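# Lay the towel flat lengthwise, clear of the basket

## Task

Finish with the towel spread out flat in a single layer, lying entirely on the table, its long edges running straight away from the robot toward the far side of the table, and with no part of it over the basket when viewed from above. The basket must stay upright with all of its base resting on the table. At the end both hands must have released everything and pulled away.

## Robot and tools

Robot: two arms. left_arm carries a left hand and sits on the +y side; right_arm carries a right hand. The base of left_arm is at (-0.036, +0.361, 0) m and the base of right_arm is at (-0.027, -0.320, 0) m, both turned very slightly about z. A camera stand sits behind the arms.

Scene frame: origin at table-top height, midway between the nominal bases. +x runs out over the table away from the robot, +z is up, and +y is toward left_arm. Fixed cameras and the table use this frame. Hand positions, orientations and targets in the results are given in each arm's own base frame.

Hand point: a point fixed to the palm, about 0.15 m out from the wrist face. Its +z runs along the straight fingers and its +y comes out of the palm. Its +x crosses the palm away from the thumb on the right hand and toward the thumb on the left. Straight fingertips reach 0.06-0.07 m beyond the point and lie 0.06 m behind it along -y. A wrist bracket on the little-finger side can also strike things. Expect the hand to come to rest 1-3 cm (occasionally 5 cm) off the commanded pose, usually low. That offset does not mean contact.

The row: every motion uses rows of 28 numbers in [-1, 1], one list covering both arms. The order is: left_arm dx, dy, dz, rx, ry, rz; left hand thumb_turn, thumb_bend, index, middle, ring, little, force_limit, speed; then the same 14 numbers for right_arm. The six pose numbers are offsets, not poses. They are measured from that arm's Hand target at the start of the action or move, along that arm's base axes. 1.0 equals 0.6 m of travel or 180 degrees of turn. rx, ry, rz form a single rotation vector applied about the Hand target's position. Each new action starts counting from the current Hand target, so sending the same offset again moves the arm further. Six zeros re-request the current Hand target. The controller keeps a commanded orientation within 40 degrees of the measured one.

The six finger numbers are absolute targets: -1 is open or straight and +1 is closed. thumb_turn +1 puts the thumb in front of the palm, facing the fingers. force_limit runs from about 0 N at -1 to 10 N at +1, and up to 15 N on the two thumb motors. Finger speed rises from near zero at -1 to full at +0.48 and stays full above that. Use -0.94 or slower for a gentle grasp. There is no code for leaving a hand unchanged. To keep a hand as it is, repeat the eight numbers last sent for it. If nothing has been sent yet, use hand_measured plus hand_force_limit and hand_speed. The open hand is all six at -1. With the thumb turned in, the hand can grip items about 0.035-0.065 m thick.

Tools:
- execute_actions(actions, cameras): actions is a list of actions. Each action is up to 15 rows, one row per 1/30 s step. A short action holds its last row for the remaining steps. Every row is measured from the start pose of that action. Images are returned only when actions is empty or when cameras names them.
- move(target, speed, blend, blocking, cameras): drives each hand point in a straight line toward the offset given by one row, or by a list of up to 15 rows, all measured from the same starting Hand targets. speed is in m/s, from 0.002 to 4.3, default 0.25; turning is capped at twice that in rad/s. blend (m) rounds the corners between listed targets; 0 means stop at each. blocking=false returns early while the arm keeps moving. Moves are capped at 10 s and do not avoid obstacles. The result ends with a move: line giving the outcome (done, off_target, moving, held, fault) and any limits (paced = pose clipped, held = steps withheld).
- wait(seconds 0-10), stop() (brakes a running move), zoom_image(camera, region [x0,y0,x1,y1] in pixels, at most 504x504), show_instructions(), finished_scene(scene 1).

Cameras: cam_head_left, cam_head_right and cam_high are 896x504; cam_left_wrist and cam_right_wrist are 672x504 fisheye. "all" requests every camera.

Results: each arm reports end_effector_position (m) and end_effector_quat_wxyz in its base frame, plus Hand target (the reference for the next offsets), joint positions, velocities and torques. For each hand there is hand_measured (motor positions on the target scale) and hand_stopped_by (moving, target, force, stalled, fault). There is also hand_load_n (fingertip force; positive means the finger is being pushed open; near 0 after a grip is lost), plus hand_force_limit and hand_speed. MOTOR HOT warns of heating. OVER-TEMPERATURE FAULT means the arm has dropped and will be idle for 30-60 s.

Cautions: never let the towel or basket fall off the table or be left off it. Do not strike the table, the stand or each other. Contact or squeezing between the two hands is forbidden. Move slowly near contact, since faster moves and targets set deeper past a surface press harder. Steer paths around each arm's own base. Avoid holding stretched-out or unreachable poses for long, because this overheats motors. Release only objects that are at rest. Before finishing, open both hands and raise them clear of the towel and basket.

Each tool is called after ">>>" as a command line: name --argument value for each argument, lists and objects as JSON in quotes; but a table of rows of numbers goes row by row, as --pt "numbers of a row", without its own name.

Reference images:

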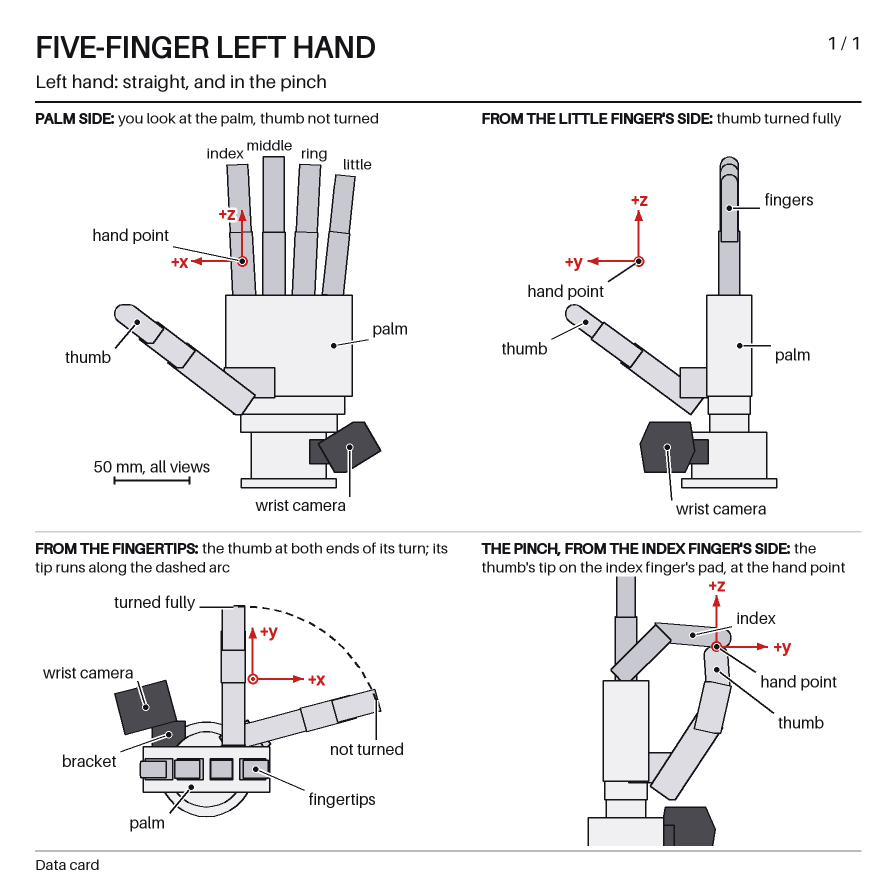

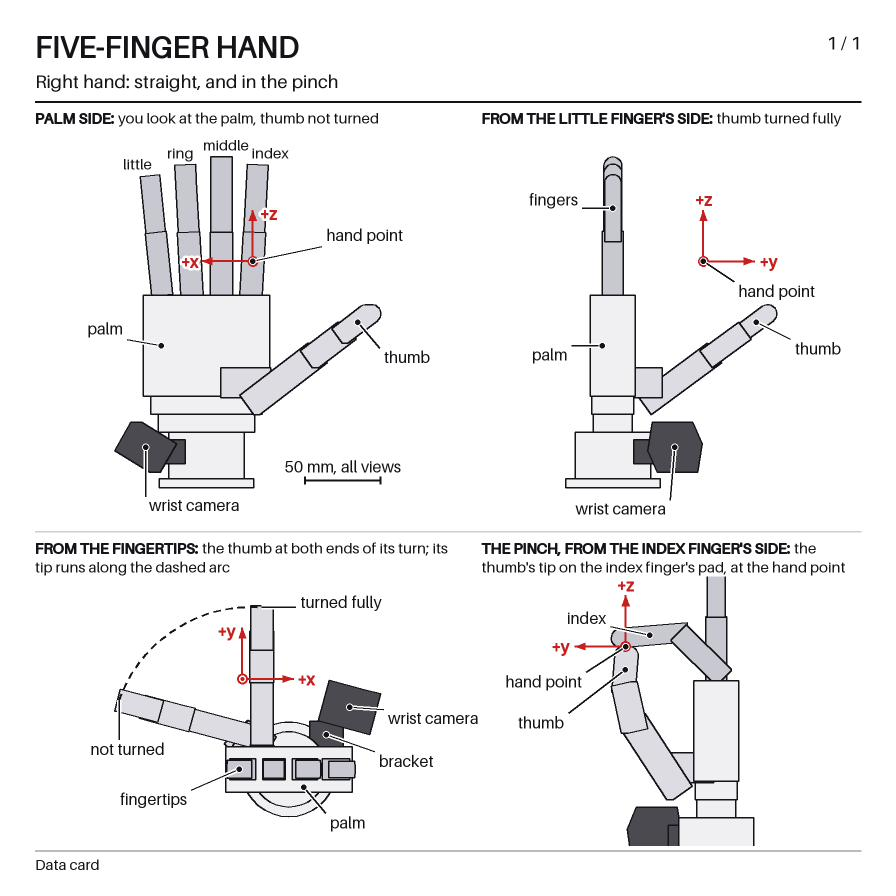

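## Session

>>> execute_actions --actions '[]' --cameras '["all"]'

Scene clock: 0.00 s.
left_arm: end_effector_position=(+0.4000, -0.6419, +0.1367) hand_measured=(-1.000, -1.000, -1.000, -1.000, -1.000, -1.000) hand_load_n=(+0.0, +0.0, +0.0, +0.0, +0.0, +0.0) hand_stopped_by=(target, target, target, target, target, target) hand_force_limit=0.00 hand_speed=-0.80 end_effector_quat_wxyz=(+0.245, +0.810, -0.354, +0.397) | right_arm: end_effector_position=(+0.1833, +0.0152, +0.2021) hand_measured=(-1.000, -1.000, -1.000, -1.000, -1.000, -1.000) hand_load_n=(+0.0, +0.0, +0.0, +0.0, +0.0, +0.0) hand_stopped_by=(target, target, target, target, target, target) hand_force_limit=0.00 hand_speed=-0.80 end_effector_quat_wxyz=(-0.010, +0.947, -0.320, -0.027)
Joint positions: left_arm=[-0.932 1.868 1.265 0.003 0.028 -1.693] | right_arm=[0.148 1.007 0.958 -1.56 -0.043 -0.773]
Joint velocities: within noise
Joint torques (N m): no reading
Heat: left arm: hottest elbow 38 °C; right arm: hottest elbow 39 °C.
Hand target: left_arm +0.4054, -0.6491, +0.1561; +0.253, +0.802, -0.351, +0.411 | right_arm +0.1903, +0.0162, +0.2098; -0.016, +0.947, -0.319, -0.015

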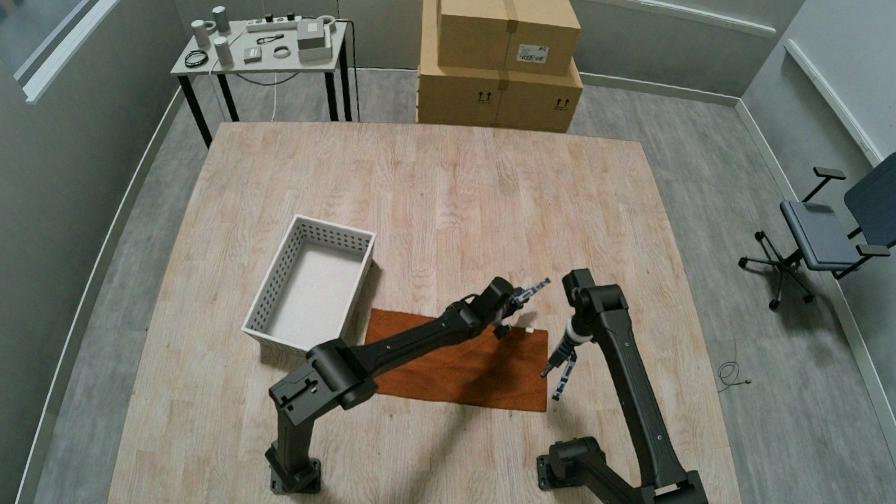

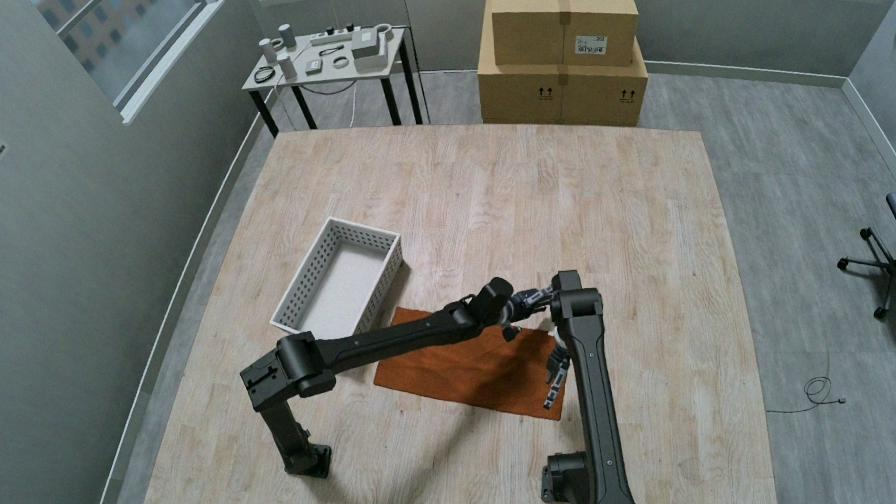

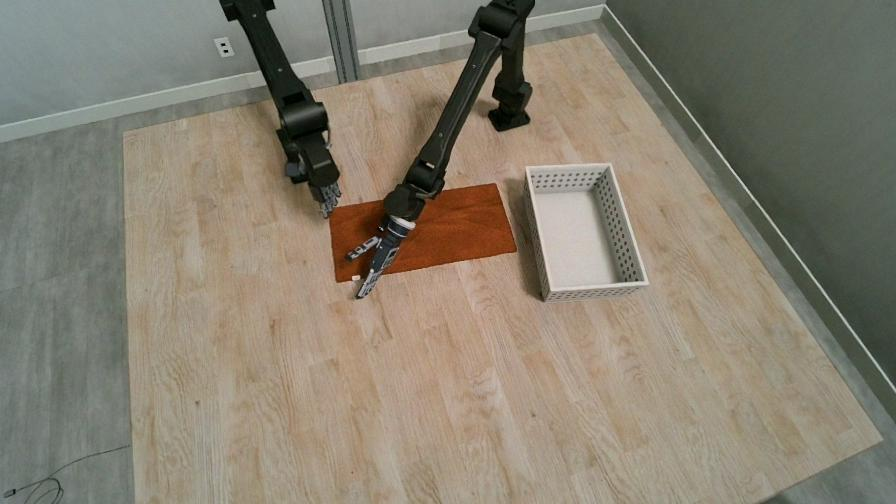

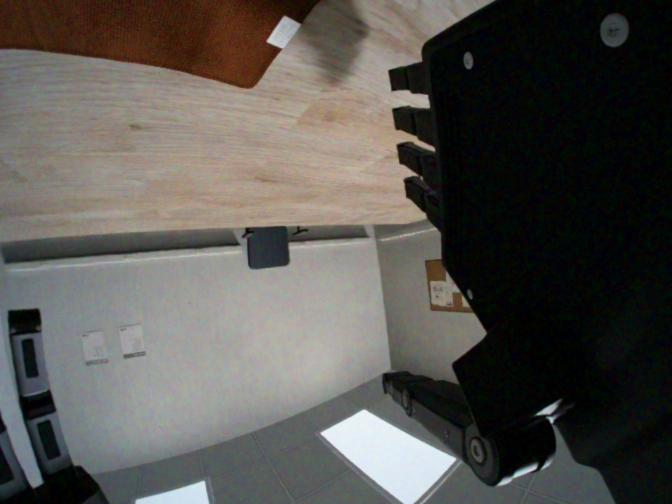

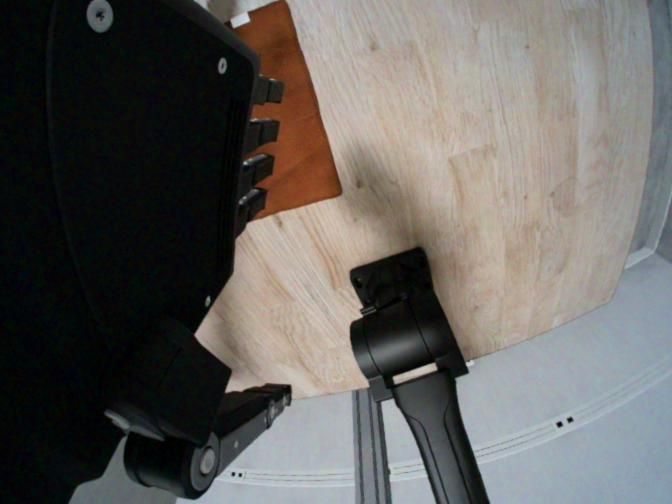

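>>> move --pt "-0.06 0.3 0.18 0.1 -0.08 -0.02 1 -0.35 -0.2 -0.35 -0.94 -1 -0.2 0 0.02 0 0.06 0.03 -0.06 -0.05 1 -0.35 -0.2 -0.35 -0.94 -1 -0.2 0" --pt "-0.0863 0.619 0.2065 0.366 -0.2833 -0.0705 1 -0.35 -0.2 -0.35 -0.94 -1 -0.2 0 0.3195 0.0347 0.0 0.153 -0.3336 -0.268 1 -0.35 -0.2 -0.35 -0.94 -1 -0.2 0" --blend '[0.05, 0]' --speed 0.3 --cameras '["all"]'

Scene clock: 399.17 s.
left_arm: end_effector_position=(+0.3508, -0.2817, +0.2787) hand_measured=(+1.000, -0.350, -0.200, -0.350, -0.940, -1.000) hand_load_n=(+0.0, +0.0, +0.0, +0.0, +0.0, +0.0) hand_stopped_by=(target, target, target, target, target, target) hand_force_limit=-0.20 hand_speed=0.00 end_effector_quat_wxyz=(+0.329, -0.527, +0.664, -0.416) | right_arm: end_effector_position=(+0.3784, +0.0332, +0.2049) hand_measured=(+1.000, -0.350, -0.200, -0.350, -0.940, -1.000) hand_load_n=(+0.0, +0.0, +0.0, +0.0, +0.0, +0.0) hand_stopped_by=(target, target, target, target, target, target) hand_force_limit=-0.20 hand_speed=0.00 end_effector_quat_wxyz=(-0.372, +0.600, -0.599, +0.377)
Joint positions: left_arm=[-0.794 0.957 0.892 -0.456 -0.501 -0.271] | right_arm=[0.018 0.733 0.582 -0.301 0.021 0.003]
Joint torques (N m): left_arm=[-0.15 -3.78 7.27 2.11 -0.24 -0.03] | right_arm=[0.97 -1.67 10.06 2.51 0.23 0.02]
Heat: left arm: hottest elbow 43 °C; right arm: hottest elbow 54 °C.
Hand target: left_arm +0.3535, -0.2777, +0.2800; +0.334, -0.526, +0.660, -0.420 | right_arm +0.3821, +0.0370, +0.2099; -0.381, +0.596, -0.596, +0.380
Off the commanded pose: left_arm 0.005 m, 1 deg | right_arm 0.007 m, 1 deg.
move: done
camera_calibration:
cam_left_wrist: T_world_to_cam=[[0.312174, -0.343044, 0.885928, -0.453831], [-0.745737, -0.666223, 0.00480311, 0.0721857], [0.588578, -0.662168, -0.463798, -0.148323], [0, 0, 0, 1]] pos_world=[0.282805, -0.205807, 0.332923]
cam_right_wrist: T_world_to_cam=[[-0.420899, -0.266261, -0.86715, 0.348451], [-0.519257, 0.854556, -0.0103559, 0.174327], [0.743785, 0.445915, -0.49794, -0.0797145], [0, 0, 0, 1]] pos_world=[0.296473, -0.0206473, 0.264271]

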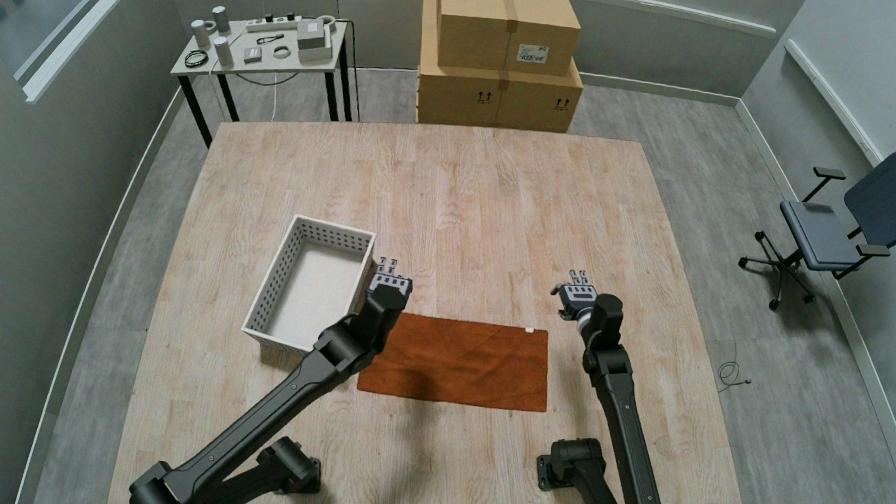

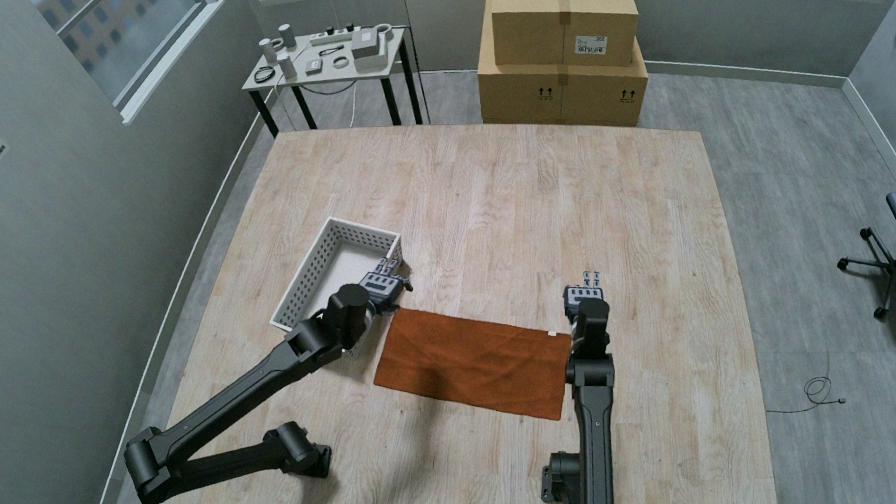

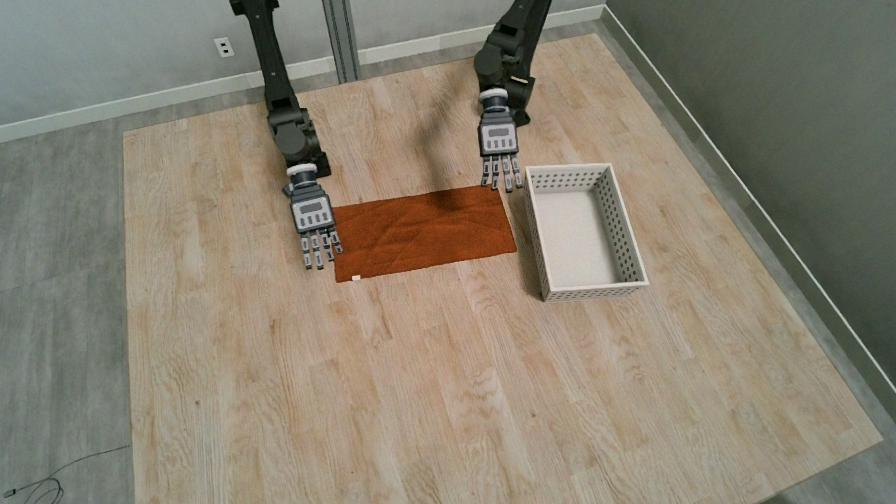

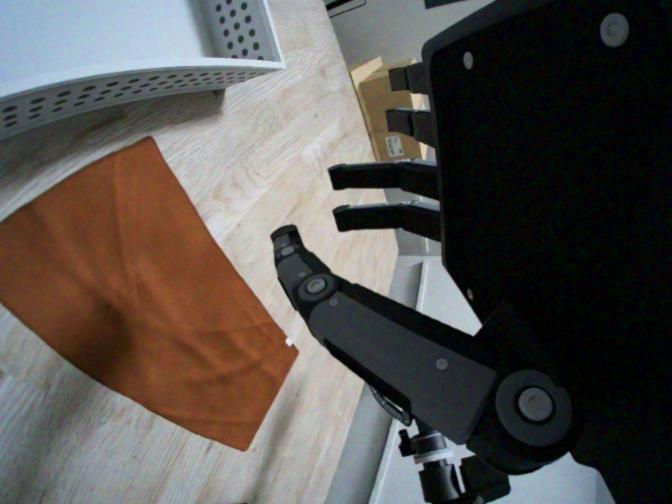

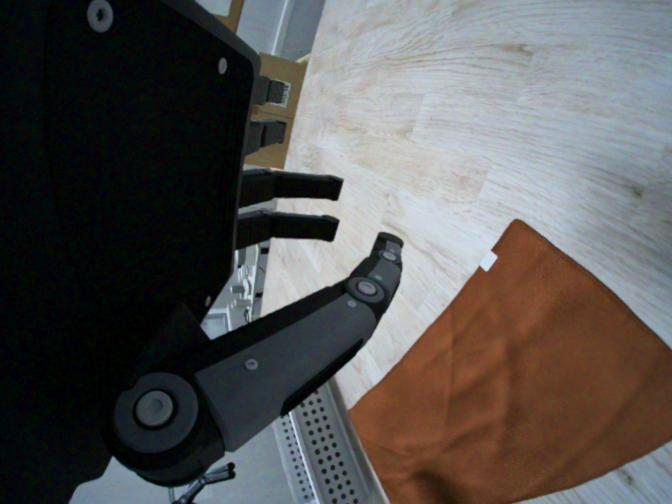

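>>> move --target '[0, 0, 0, 0, 0, 0, 1, -0.35, -0.2, -0.35, -0.94, -1, -0.2, 0, -0.01, -0.005, -0.28, 0, 0, 0, 1, -0.35, -0.2, -0.35, -0.94, -1, -0.2, 0]' --speed 0.25 --cameras '["cam_right_wrist", "cam_head_left", "cam_high"]'

Scene clock: 437.67 s.
left_arm: end_effector_position=(+0.3508, -0.2817, +0.2787) hand_measured=(+1.000, -0.350, -0.200, -0.350, -0.940, -1.000) hand_load_n=(+0.0, +0.5, +0.0, +0.0, +0.0, +0.0) hand_stopped_by=(target, target, target, target, target, target) hand_force_limit=-0.20 hand_speed=0.00 end_effector_quat_wxyz=(+0.329, -0.527, +0.664, -0.416) | right_arm: end_effector_position=(+0.3702, +0.0344, +0.0355) hand_measured=(+1.000, -0.350, -0.200, -0.350, -0.940, -1.000) hand_load_n=(+0.0, +0.0, +0.0, +0.0, +0.0, +0.0) hand_stopped_by=(target, target, target, target, target, target) hand_force_limit=-0.20 hand_speed=0.00 end_effector_quat_wxyz=(-0.373, +0.602, -0.599, +0.374)
Joint positions: left_arm=[-0.794 0.957 0.892 -0.456 -0.501 -0.271] | right_arm=[0.018 1.09 0.23 0.402 0.015 0.003]
Joint torques (N m): left_arm=[-0.26 -3.6 7.24 2.11 -0.23 -0.01] | right_arm=[-0.03 -2.96 7.57 2.54 0.06 -0.05]
Heat: left arm: hottest elbow 43 °C; right arm: hottest elbow 52 °C.
Hand target: left_arm +0.3535, -0.2777, +0.2800; +0.334, -0.526, +0.660, -0.421 | right_arm +0.3760, +0.0340, +0.0418; -0.381, +0.596, -0.596, +0.380
Off the commanded pose: left_arm 0.005 m, 1 deg | right_arm 0.009 m, 1 deg.
move: done
camera_calibration:
cam_right_wrist: T_world_to_cam=[[-0.423337, -0.266044, -0.866029, 0.199233], [-0.524216, 0.851568, -0.0053509, 0.169164], [0.738906, 0.451721, -0.499965, -0.156774], [0, 0, 0, 1]] pos_world=[0.288863, -0.0202324, 0.095065]
Images, in order (width x height): cam_head_left 896x504, cam_high 896x504, cam_right_wrist 672x504.

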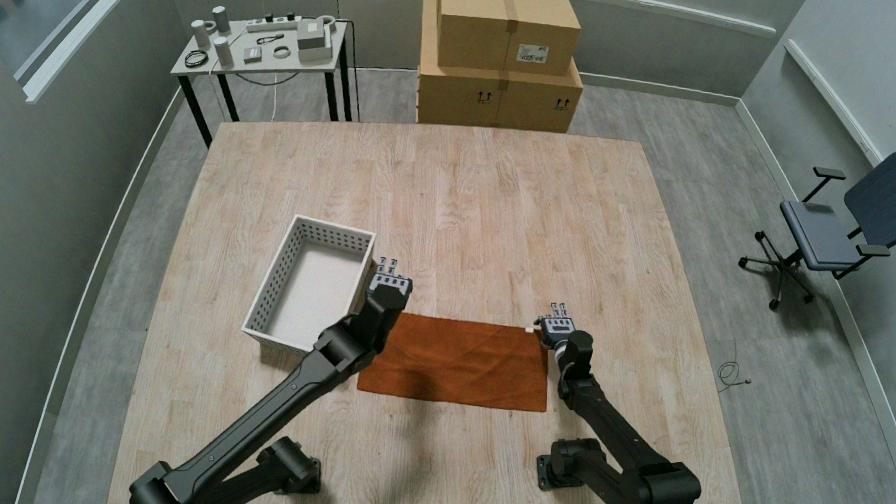

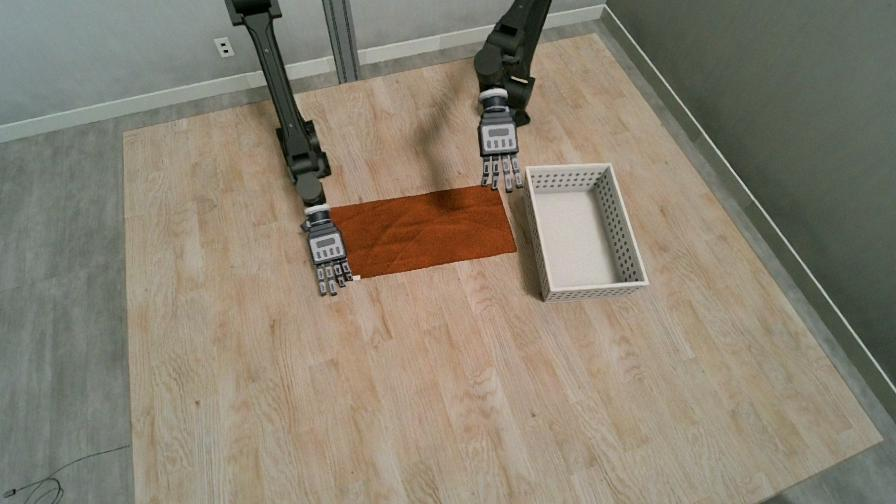

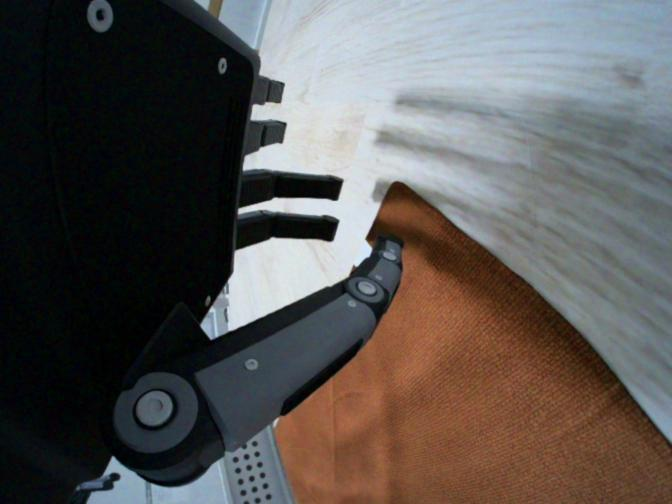

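>>> zoom_image --camera "cam_right_wrist" --region '[220, 130, 520, 330]'

>>> zoom_image --camera "cam_head_left" --region '[490, 280, 630, 380]'

Scaled by 1.680 from the camera's 672x504 image, which has a finer 960x720 frame.

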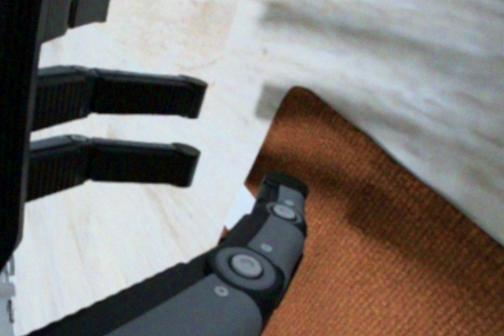

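Scaled by 3.600.

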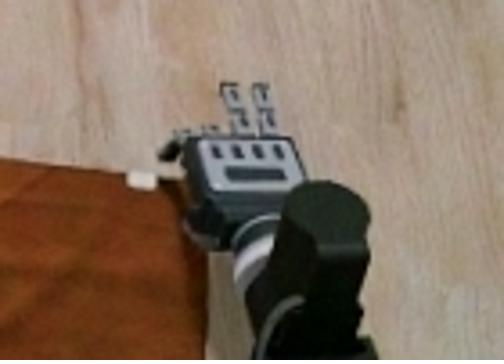

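>>> move --target '[0, 0, 0, 0, 0, 0, 1, -0.35, -0.2, -0.35, -0.94, -1, -0.2, 0, -0.03, -0.0083, -0.04, 0, 0, 0, 1, -0.35, -0.2, -0.35, -0.94, -1, -0.2, 0]' --speed 0.08 --cameras '["cam_right_wrist"]'

Scene clock: 479.23 s.
left_arm: end_effector_position=(+0.3508, -0.2817, +0.2787) hand_measured=(+1.000, -0.350, -0.200, -0.350, -0.940, -1.000) hand_load_n=(+0.0, +0.0, +0.0, +0.0, +0.0, +0.0) hand_stopped_by=(target, target, target, target, target, target) hand_force_limit=-0.20 hand_speed=0.00 end_effector_quat_wxyz=(+0.329, -0.527, +0.664, -0.416) | right_arm: end_effector_position=(+0.3557, +0.0324, +0.0178) hand_measured=(+1.000, -0.350, -0.200, -0.350, -0.940, -1.000) hand_load_n=(+0.0, +0.0, +0.0, +0.0, +0.0, +0.0) hand_stopped_by=(target, target, target, target, target, target) hand_force_limit=-0.20 hand_speed=0.00 end_effector_quat_wxyz=(-0.381, +0.598, -0.597, +0.376)
Joint positions: left_arm=[-0.794 0.957 0.892 -0.456 -0.501 -0.271] | right_arm=[0.002 1.137 0.163 0.532 -0.006 0.003]
Joint torques (N m): left_arm=[-0.21 -3.66 7.25 2.14 -0.23 -0.02] | right_arm=[-0.62 -2.08 6.5 2.51 0.07 -0.13]
Heat: left arm: hottest elbow 43 °C; right arm: hottest elbow 51 °C.
Hand target: left_arm +0.3535, -0.2777, +0.2800; +0.334, -0.526, +0.660, -0.421 | right_arm +0.3580, +0.0289, +0.0179; -0.381, +0.596, -0.596, +0.380
Off the commanded pose: left_arm 0.005 m, 1 deg | right_arm 0.004 m, 1 deg.
move: done
camera_calibration:
cam_right_wrist: T_world_to_cam=[[-0.408829, -0.259076, -0.875065, 0.172067], [-0.526204, 0.850338, -0.00591339, 0.163893], [0.745633, 0.458045, -0.483969, -0.15691], [0, 0, 0, 1]] pos_world=[0.273585, -0.0229142, 0.0755995]
Images, in order (width x height): cam_right_wrist 672x504.

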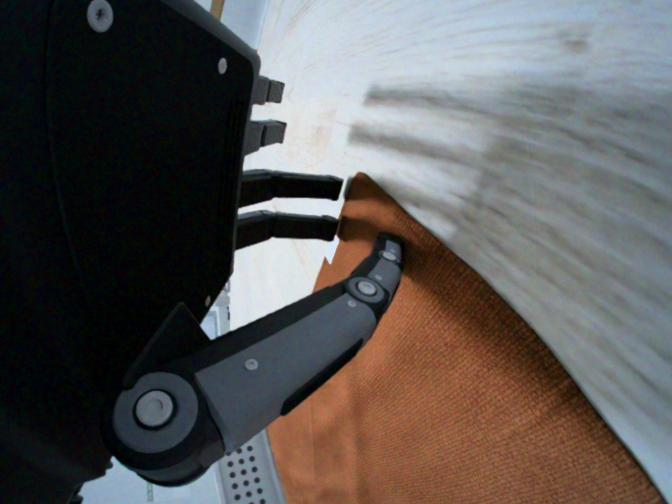

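>>> zoom_image --camera "cam_right_wrist" --region '[250, 130, 500, 300]'

Scaled by 2.016 from the camera's 672x504 image, which has a finer 960x720 frame.

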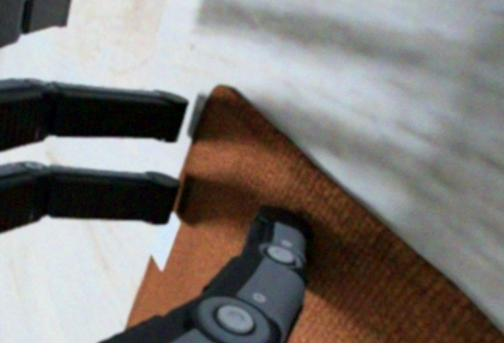

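>>> move --pt "0 0 0 0 0 0 1 -0.35 -0.2 -0.35 -0.94 -1 -0.2 0 -0.012 -0.003 0.02 0 0 0 1 -0.35 -0.2 -0.35 -0.94 -1 -0.2 0" --pt "0 0 0 0 0 0 1 -0.35 -0.2 -0.35 -0.94 -1 -0.2 0 -0.022 -0.003 -0.012 0 0 0 1 -0.35 -0.2 -0.35 -0.94 -1 -0.2 0" --speed 0.08 --blend '[0.005, 0]' --cameras '["cam_right_wrist"]'

>>> zoom_image --camera "cam_right_wrist" --region '[250, 130, 500, 300]'

Scene clock: 501.13 s.
left_arm: end_effector_position=(+0.3508, -0.2817, +0.2787) hand_measured=(+1.000, -0.350, -0.200, -0.350, -0.940, -1.000) hand_load_n=(+0.0, +0.0, +0.0, +0.0, +0.0, +0.0) hand_stopped_by=(target, target, target, target, target, target) hand_force_limit=-0.20 hand_speed=0.00 end_effector_quat_wxyz=(+0.329, -0.527, +0.664, -0.416) | right_arm: end_effector_position=(+0.3473, +0.0308, +0.0165) hand_measured=(+1.000, -0.350, -0.200, -0.350, -0.940, -1.000) hand_load_n=(+0.0, -1.0, +0.0, +0.0, +0.0, +0.0) hand_stopped_by=(target, target, target, target, target, target) hand_force_limit=-0.20 hand_speed=0.00 end_effector_quat_wxyz=(-0.387, +0.594, -0.594, +0.380)
Joint positions: left_arm=[-0.794 0.957 0.892 -0.456 -0.501 -0.271] | right_arm=[-0.008 1.121 0.13 0.568 -0.015 0.002]
Joint torques (N m): left_arm=[-0.26 -3.72 7.21 2.11 -0.23 -0.01] | right_arm=[-0.62 -1.38 5.96 2.29 0.07 -0.15]
Heat: left arm: hottest elbow 43 °C; right arm: hottest elbow 49 °C.
Hand target: left_arm +0.3535, -0.2777, +0.2800; +0.334, -0.526, +0.660, -0.421 | right_arm +0.3449, +0.0271, +0.0107; -0.381, +0.596, -0.596, +0.380
Off the commanded pose: left_arm 0.005 m, 1 deg | right_arm 0.007 m, 1 deg.
move: done
camera_calibration:
cam_right_wrist: T_world_to_cam=[[-0.393235, -0.256028, -0.883072, 0.161659], [-0.525254, 0.850849, -0.0127885, 0.160543], [0.754635, 0.458809, -0.469064, -0.153871], [0, 0, 0, 1]] pos_world=[0.264012, -0.0246113, 0.072634]
Images, in order (width x height): cam_right_wrist 672x504.

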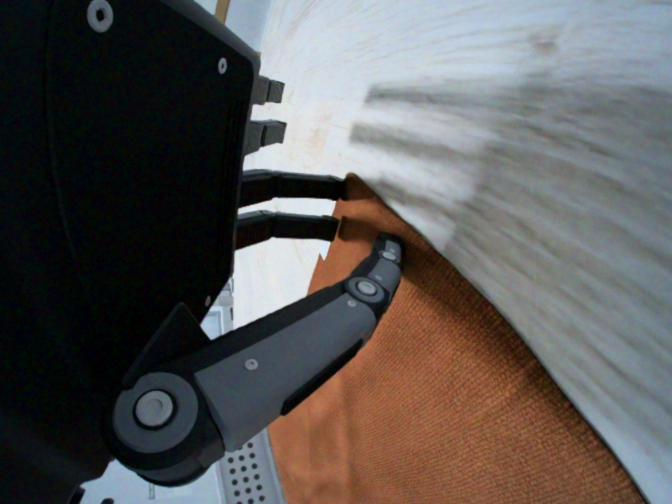

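Scaled by 2.016 from the camera's 672x504 image, which has a finer 960x720 frame.

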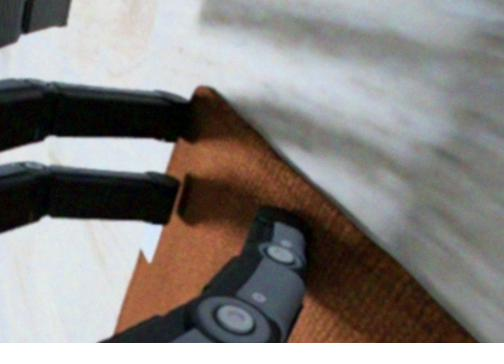

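>>> execute_actions --actions '[[[0, 0, 0, 0, 0, 0, 1, -0.35, -0.2, -0.35, -0.94, -1, -0.2, 0, 0, 0, -0.015, 0, 0, 0, 1, -0.05, 0.6, 0.5, -0.89, -1, 0, -0.65]], [[0, 0, 0, 0, 0, 0, 1, -0.35, -0.2, -0.35, -0.94, -1, -0.2, 0, 0, 0, 0, 0, 0, 0, 1, -0.05, 0.6, 0.5, -0.89, -1, 0, -0.65]]]' --cameras '["cam_right_wrist", "cam_head_left"]'

>>> zoom_image --camera "cam_right_wrist" --region '[250, 130, 500, 300]'

Scene clock: 521.07 s.
left_arm: end_effector_position=(+0.3508, -0.2817, +0.2787) hand_measured=(+1.000, -0.350, -0.200, -0.350, -0.940, -1.000) hand_load_n=(+0.0, +0.0, +0.0, +0.0, +0.0, +0.0) hand_stopped_by=(target, target, target, target, target, target) hand_force_limit=-0.20 hand_speed=0.00 end_effector_quat_wxyz=(+0.329, -0.527, +0.664, -0.416) | right_arm: end_effector_position=(+0.3536, +0.0308, +0.0159) hand_measured=(+1.000, -0.092, +0.280, +0.254, -0.890, -1.000) hand_load_n=(-6.5, +10.5, +3.5, +16.5, +0.0, +0.0) hand_stopped_by=(target, force, force, force, target, target) hand_force_limit=0.00 hand_speed=-0.65 end_effector_quat_wxyz=(-0.396, +0.588, -0.588, +0.389)
Joint positions: left_arm=[-0.794 0.957 0.892 -0.456 -0.501 -0.271] | right_arm=[-0.008 1.182 0.125 0.665 -0.015 0.002]
Joint torques (N m): left_arm=[-0.21 -3.72 7.27 2.11 -0.23 -0.02] | right_arm=[-0.56 -1.44 5.18 1.42 0.1 -0.16]
Heat: left arm: hottest elbow 43 °C; right arm: hottest elbow 48 °C.
Hand target: left_arm +0.3535, -0.2777, +0.2800; +0.334, -0.526, +0.660, -0.421 | right_arm +0.3448, +0.0271, +0.0017; -0.381, +0.596, -0.596, +0.380
Off the commanded pose: left_arm 0.005 m, 1 deg | right_arm 0.017 m, 3 deg.
Step readings (end_effector_position of left_arm | right_arm):
0: (+0.3508, -0.2817, +0.2787) | (+0.3473, +0.0308, +0.0165)
1: (+0.3508, -0.2817, +0.2787) | (+0.3475, +0.0308, +0.0165)
2: (+0.3508, -0.2817, +0.2787) | (+0.3483, +0.0308, +0.0161)
4: (+0.3508, -0.2817, +0.2787) | (+0.3500, +0.0309, +0.0146)
8: (+0.3508, -0.2817, +0.2787) | (+0.3532, +0.0308, +0.0163)
15: (+0.3508, -0.2817, +0.2787) | (+0.3541, +0.0308, +0.0175)
16: (+0.3508, -0.2817, +0.2787) | (+0.3541, +0.0308, +0.0175)
17: (+0.3508, -0.2817, +0.2787) | (+0.3541, +0.0308, +0.0175)
19: (+0.3508, -0.2817, +0.2787) | (+0.3540, +0.0308, +0.0172)
23: (+0.3508, -0.2817, +0.2787) | (+0.3536, +0.0308, +0.0159)
30: (+0.3508, -0.2817, +0.2787) | (+0.3536, +0.0308, +0.0159)
camera_calibration:
cam_right_wrist: T_world_to_cam=[[-0.36538, -0.256185, -0.894912, 0.153956], [-0.524935, 0.850641, -0.0291876, 0.163988], [0.768726, 0.459106, -0.445288, -0.164326], [0, 0, 0, 1]] pos_world=[0.268657, -0.0246106, 0.0693913]
Images, in order (width x height): cam_head_left 896x504, cam_right_wrist 672x504.

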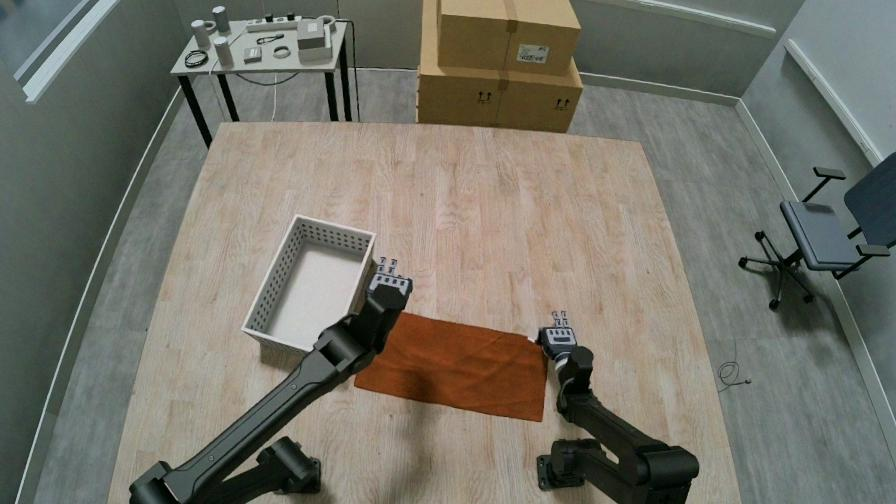

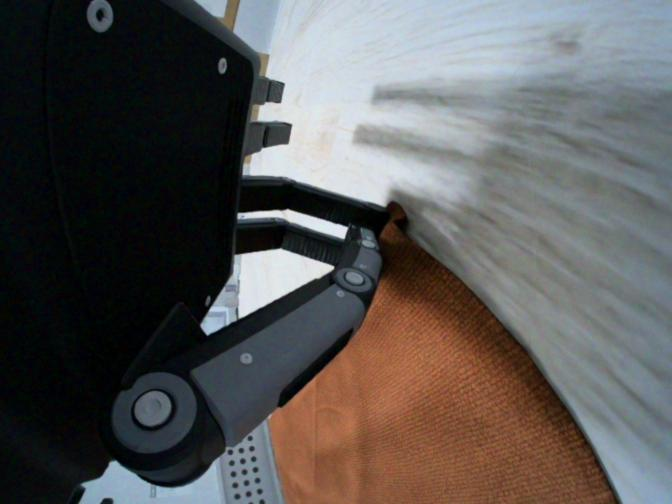

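Scaled by 2.016 from the camera's 672x504 image, which has a finer 960x720 frame.

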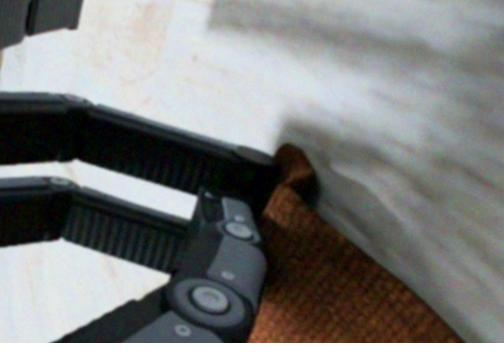

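>>> move --pt "0 0 0 0 0 0 1 -0.35 -0.2 -0.35 -0.94 -1 -0.2 0 0 0 0.06 0 0 0 1 -0.05 0.6 0.5 -0.89 -1 0 -0.65" --pt "0 0 0 0 0 0 1 -0.35 -0.2 -0.35 -0.94 -1 -0.2 0 0.0 -0.25 0.06 0 0 0 1 -0.05 0.6 0.5 -0.89 -1 0 -0.65" --speed 0.12 --blend '[0.01, 0]' --cameras '["all"]'

Scene clock: 535.37 s.
left_arm: end_effector_position=(+0.3508, -0.2817, +0.2787) hand_measured=(+1.000, -0.350, -0.200, -0.350, -0.940, -1.000) hand_load_n=(+0.0, +0.0, +0.0, +0.0, +0.0, +0.0) hand_stopped_by=(target, target, target, target, target, target) hand_force_limit=-0.20 hand_speed=0.00 end_effector_quat_wxyz=(+0.329, -0.527, +0.664, -0.416) | right_arm: end_effector_position=(+0.3329, -0.1118, +0.0282) hand_measured=(+1.000, -0.092, +0.280, +0.254, -0.890, -1.000) hand_load_n=(-7.0, +10.5, +3.5, +16.5, +0.0, +0.0) hand_stopped_by=(target, force, force, force, target, target) hand_force_limit=0.00 hand_speed=-0.65 end_effector_quat_wxyz=(-0.381, +0.595, -0.604, +0.369)
Joint positions: left_arm=[-0.794 0.957 0.892 -0.456 -0.501 -0.271] | right_arm=[-0.665 1.166 0.263 0.347 -0.596 -0.312]
Joint torques (N m): left_arm=[-0.09 -3.66 7.24 2.1 -0.24 -0.01] | right_arm=[-0.15 -2.73 9.33 1.58 -0.17 -0.16]
Heat: left arm: hottest elbow 43 °C; right arm: hottest elbow 47 °C.
Hand target: left_arm +0.3535, -0.2777, +0.2800; +0.334, -0.526, +0.660, -0.421 | right_arm +0.3449, -0.1228, +0.0377; -0.381, +0.596, -0.596, +0.380
Off the commanded pose: left_arm 0.005 m, 1 deg | right_arm 0.019 m, 1 deg.
move: off_target (right_arm)
camera_calibration:
cam_left_wrist: T_world_to_cam=[[0.312067, -0.343425, 0.885818, -0.453843], [-0.745845, -0.666105, 0.00451109, 0.0723382], [0.588498, -0.66209, -0.464011, -0.148213], [0, 0, 0, 1]] pos_world=[0.282805, -0.205807, 0.332923]
cam_right_wrist: T_world_to_cam=[[-0.419626, -0.242507, -0.874703, 0.139894], [-0.519547, 0.854352, 0.0123799, 0.2723], [0.744302, 0.459644, -0.484502, -0.068117], [0, 0, 0, 1]] pos_world=[0.250875, -0.167405, 0.085992]

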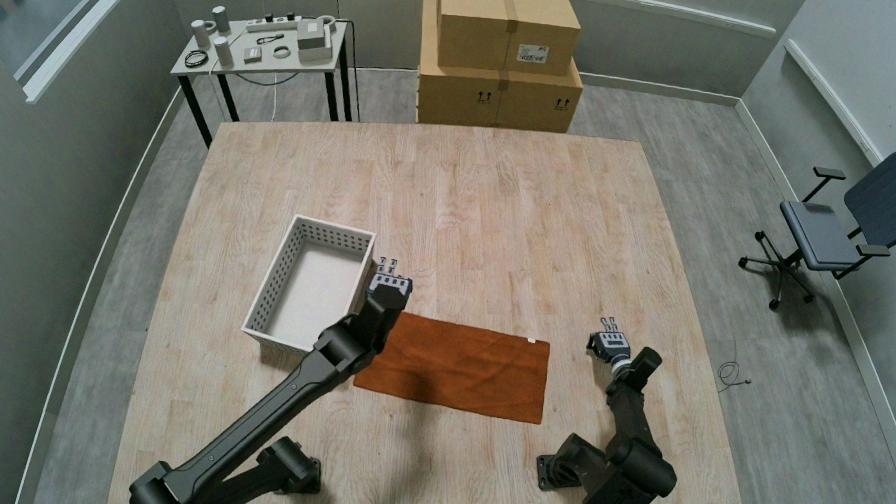

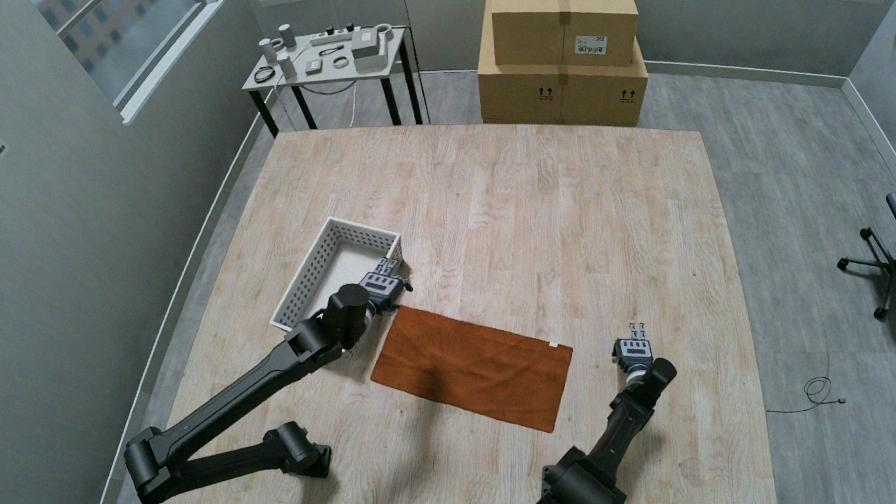

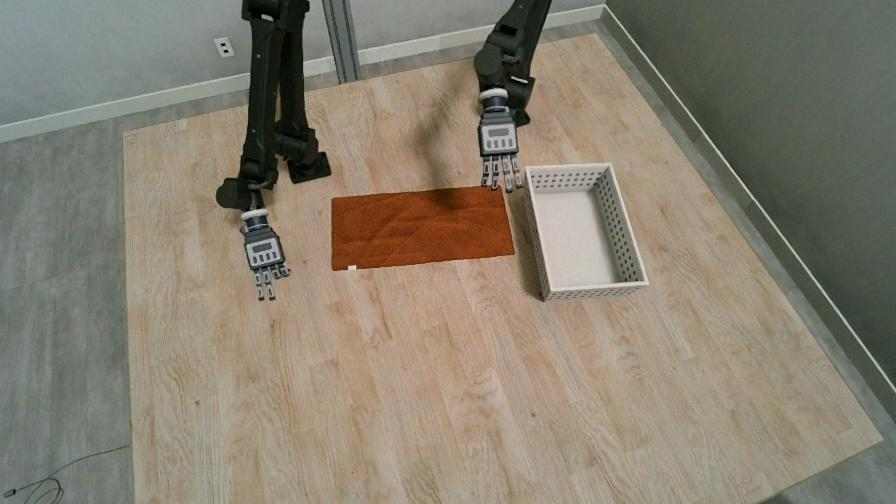

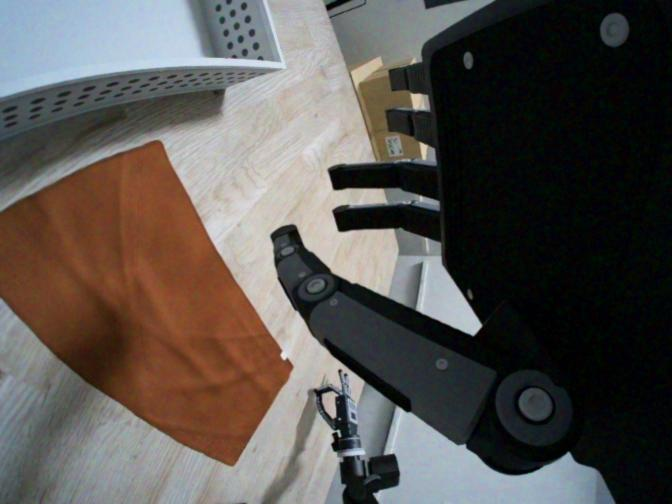

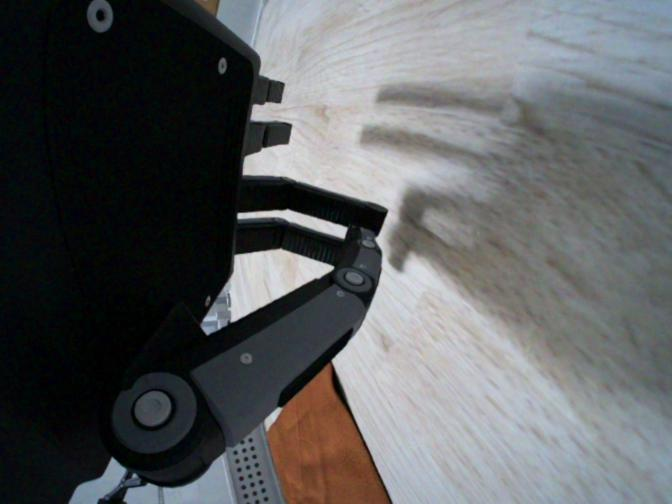

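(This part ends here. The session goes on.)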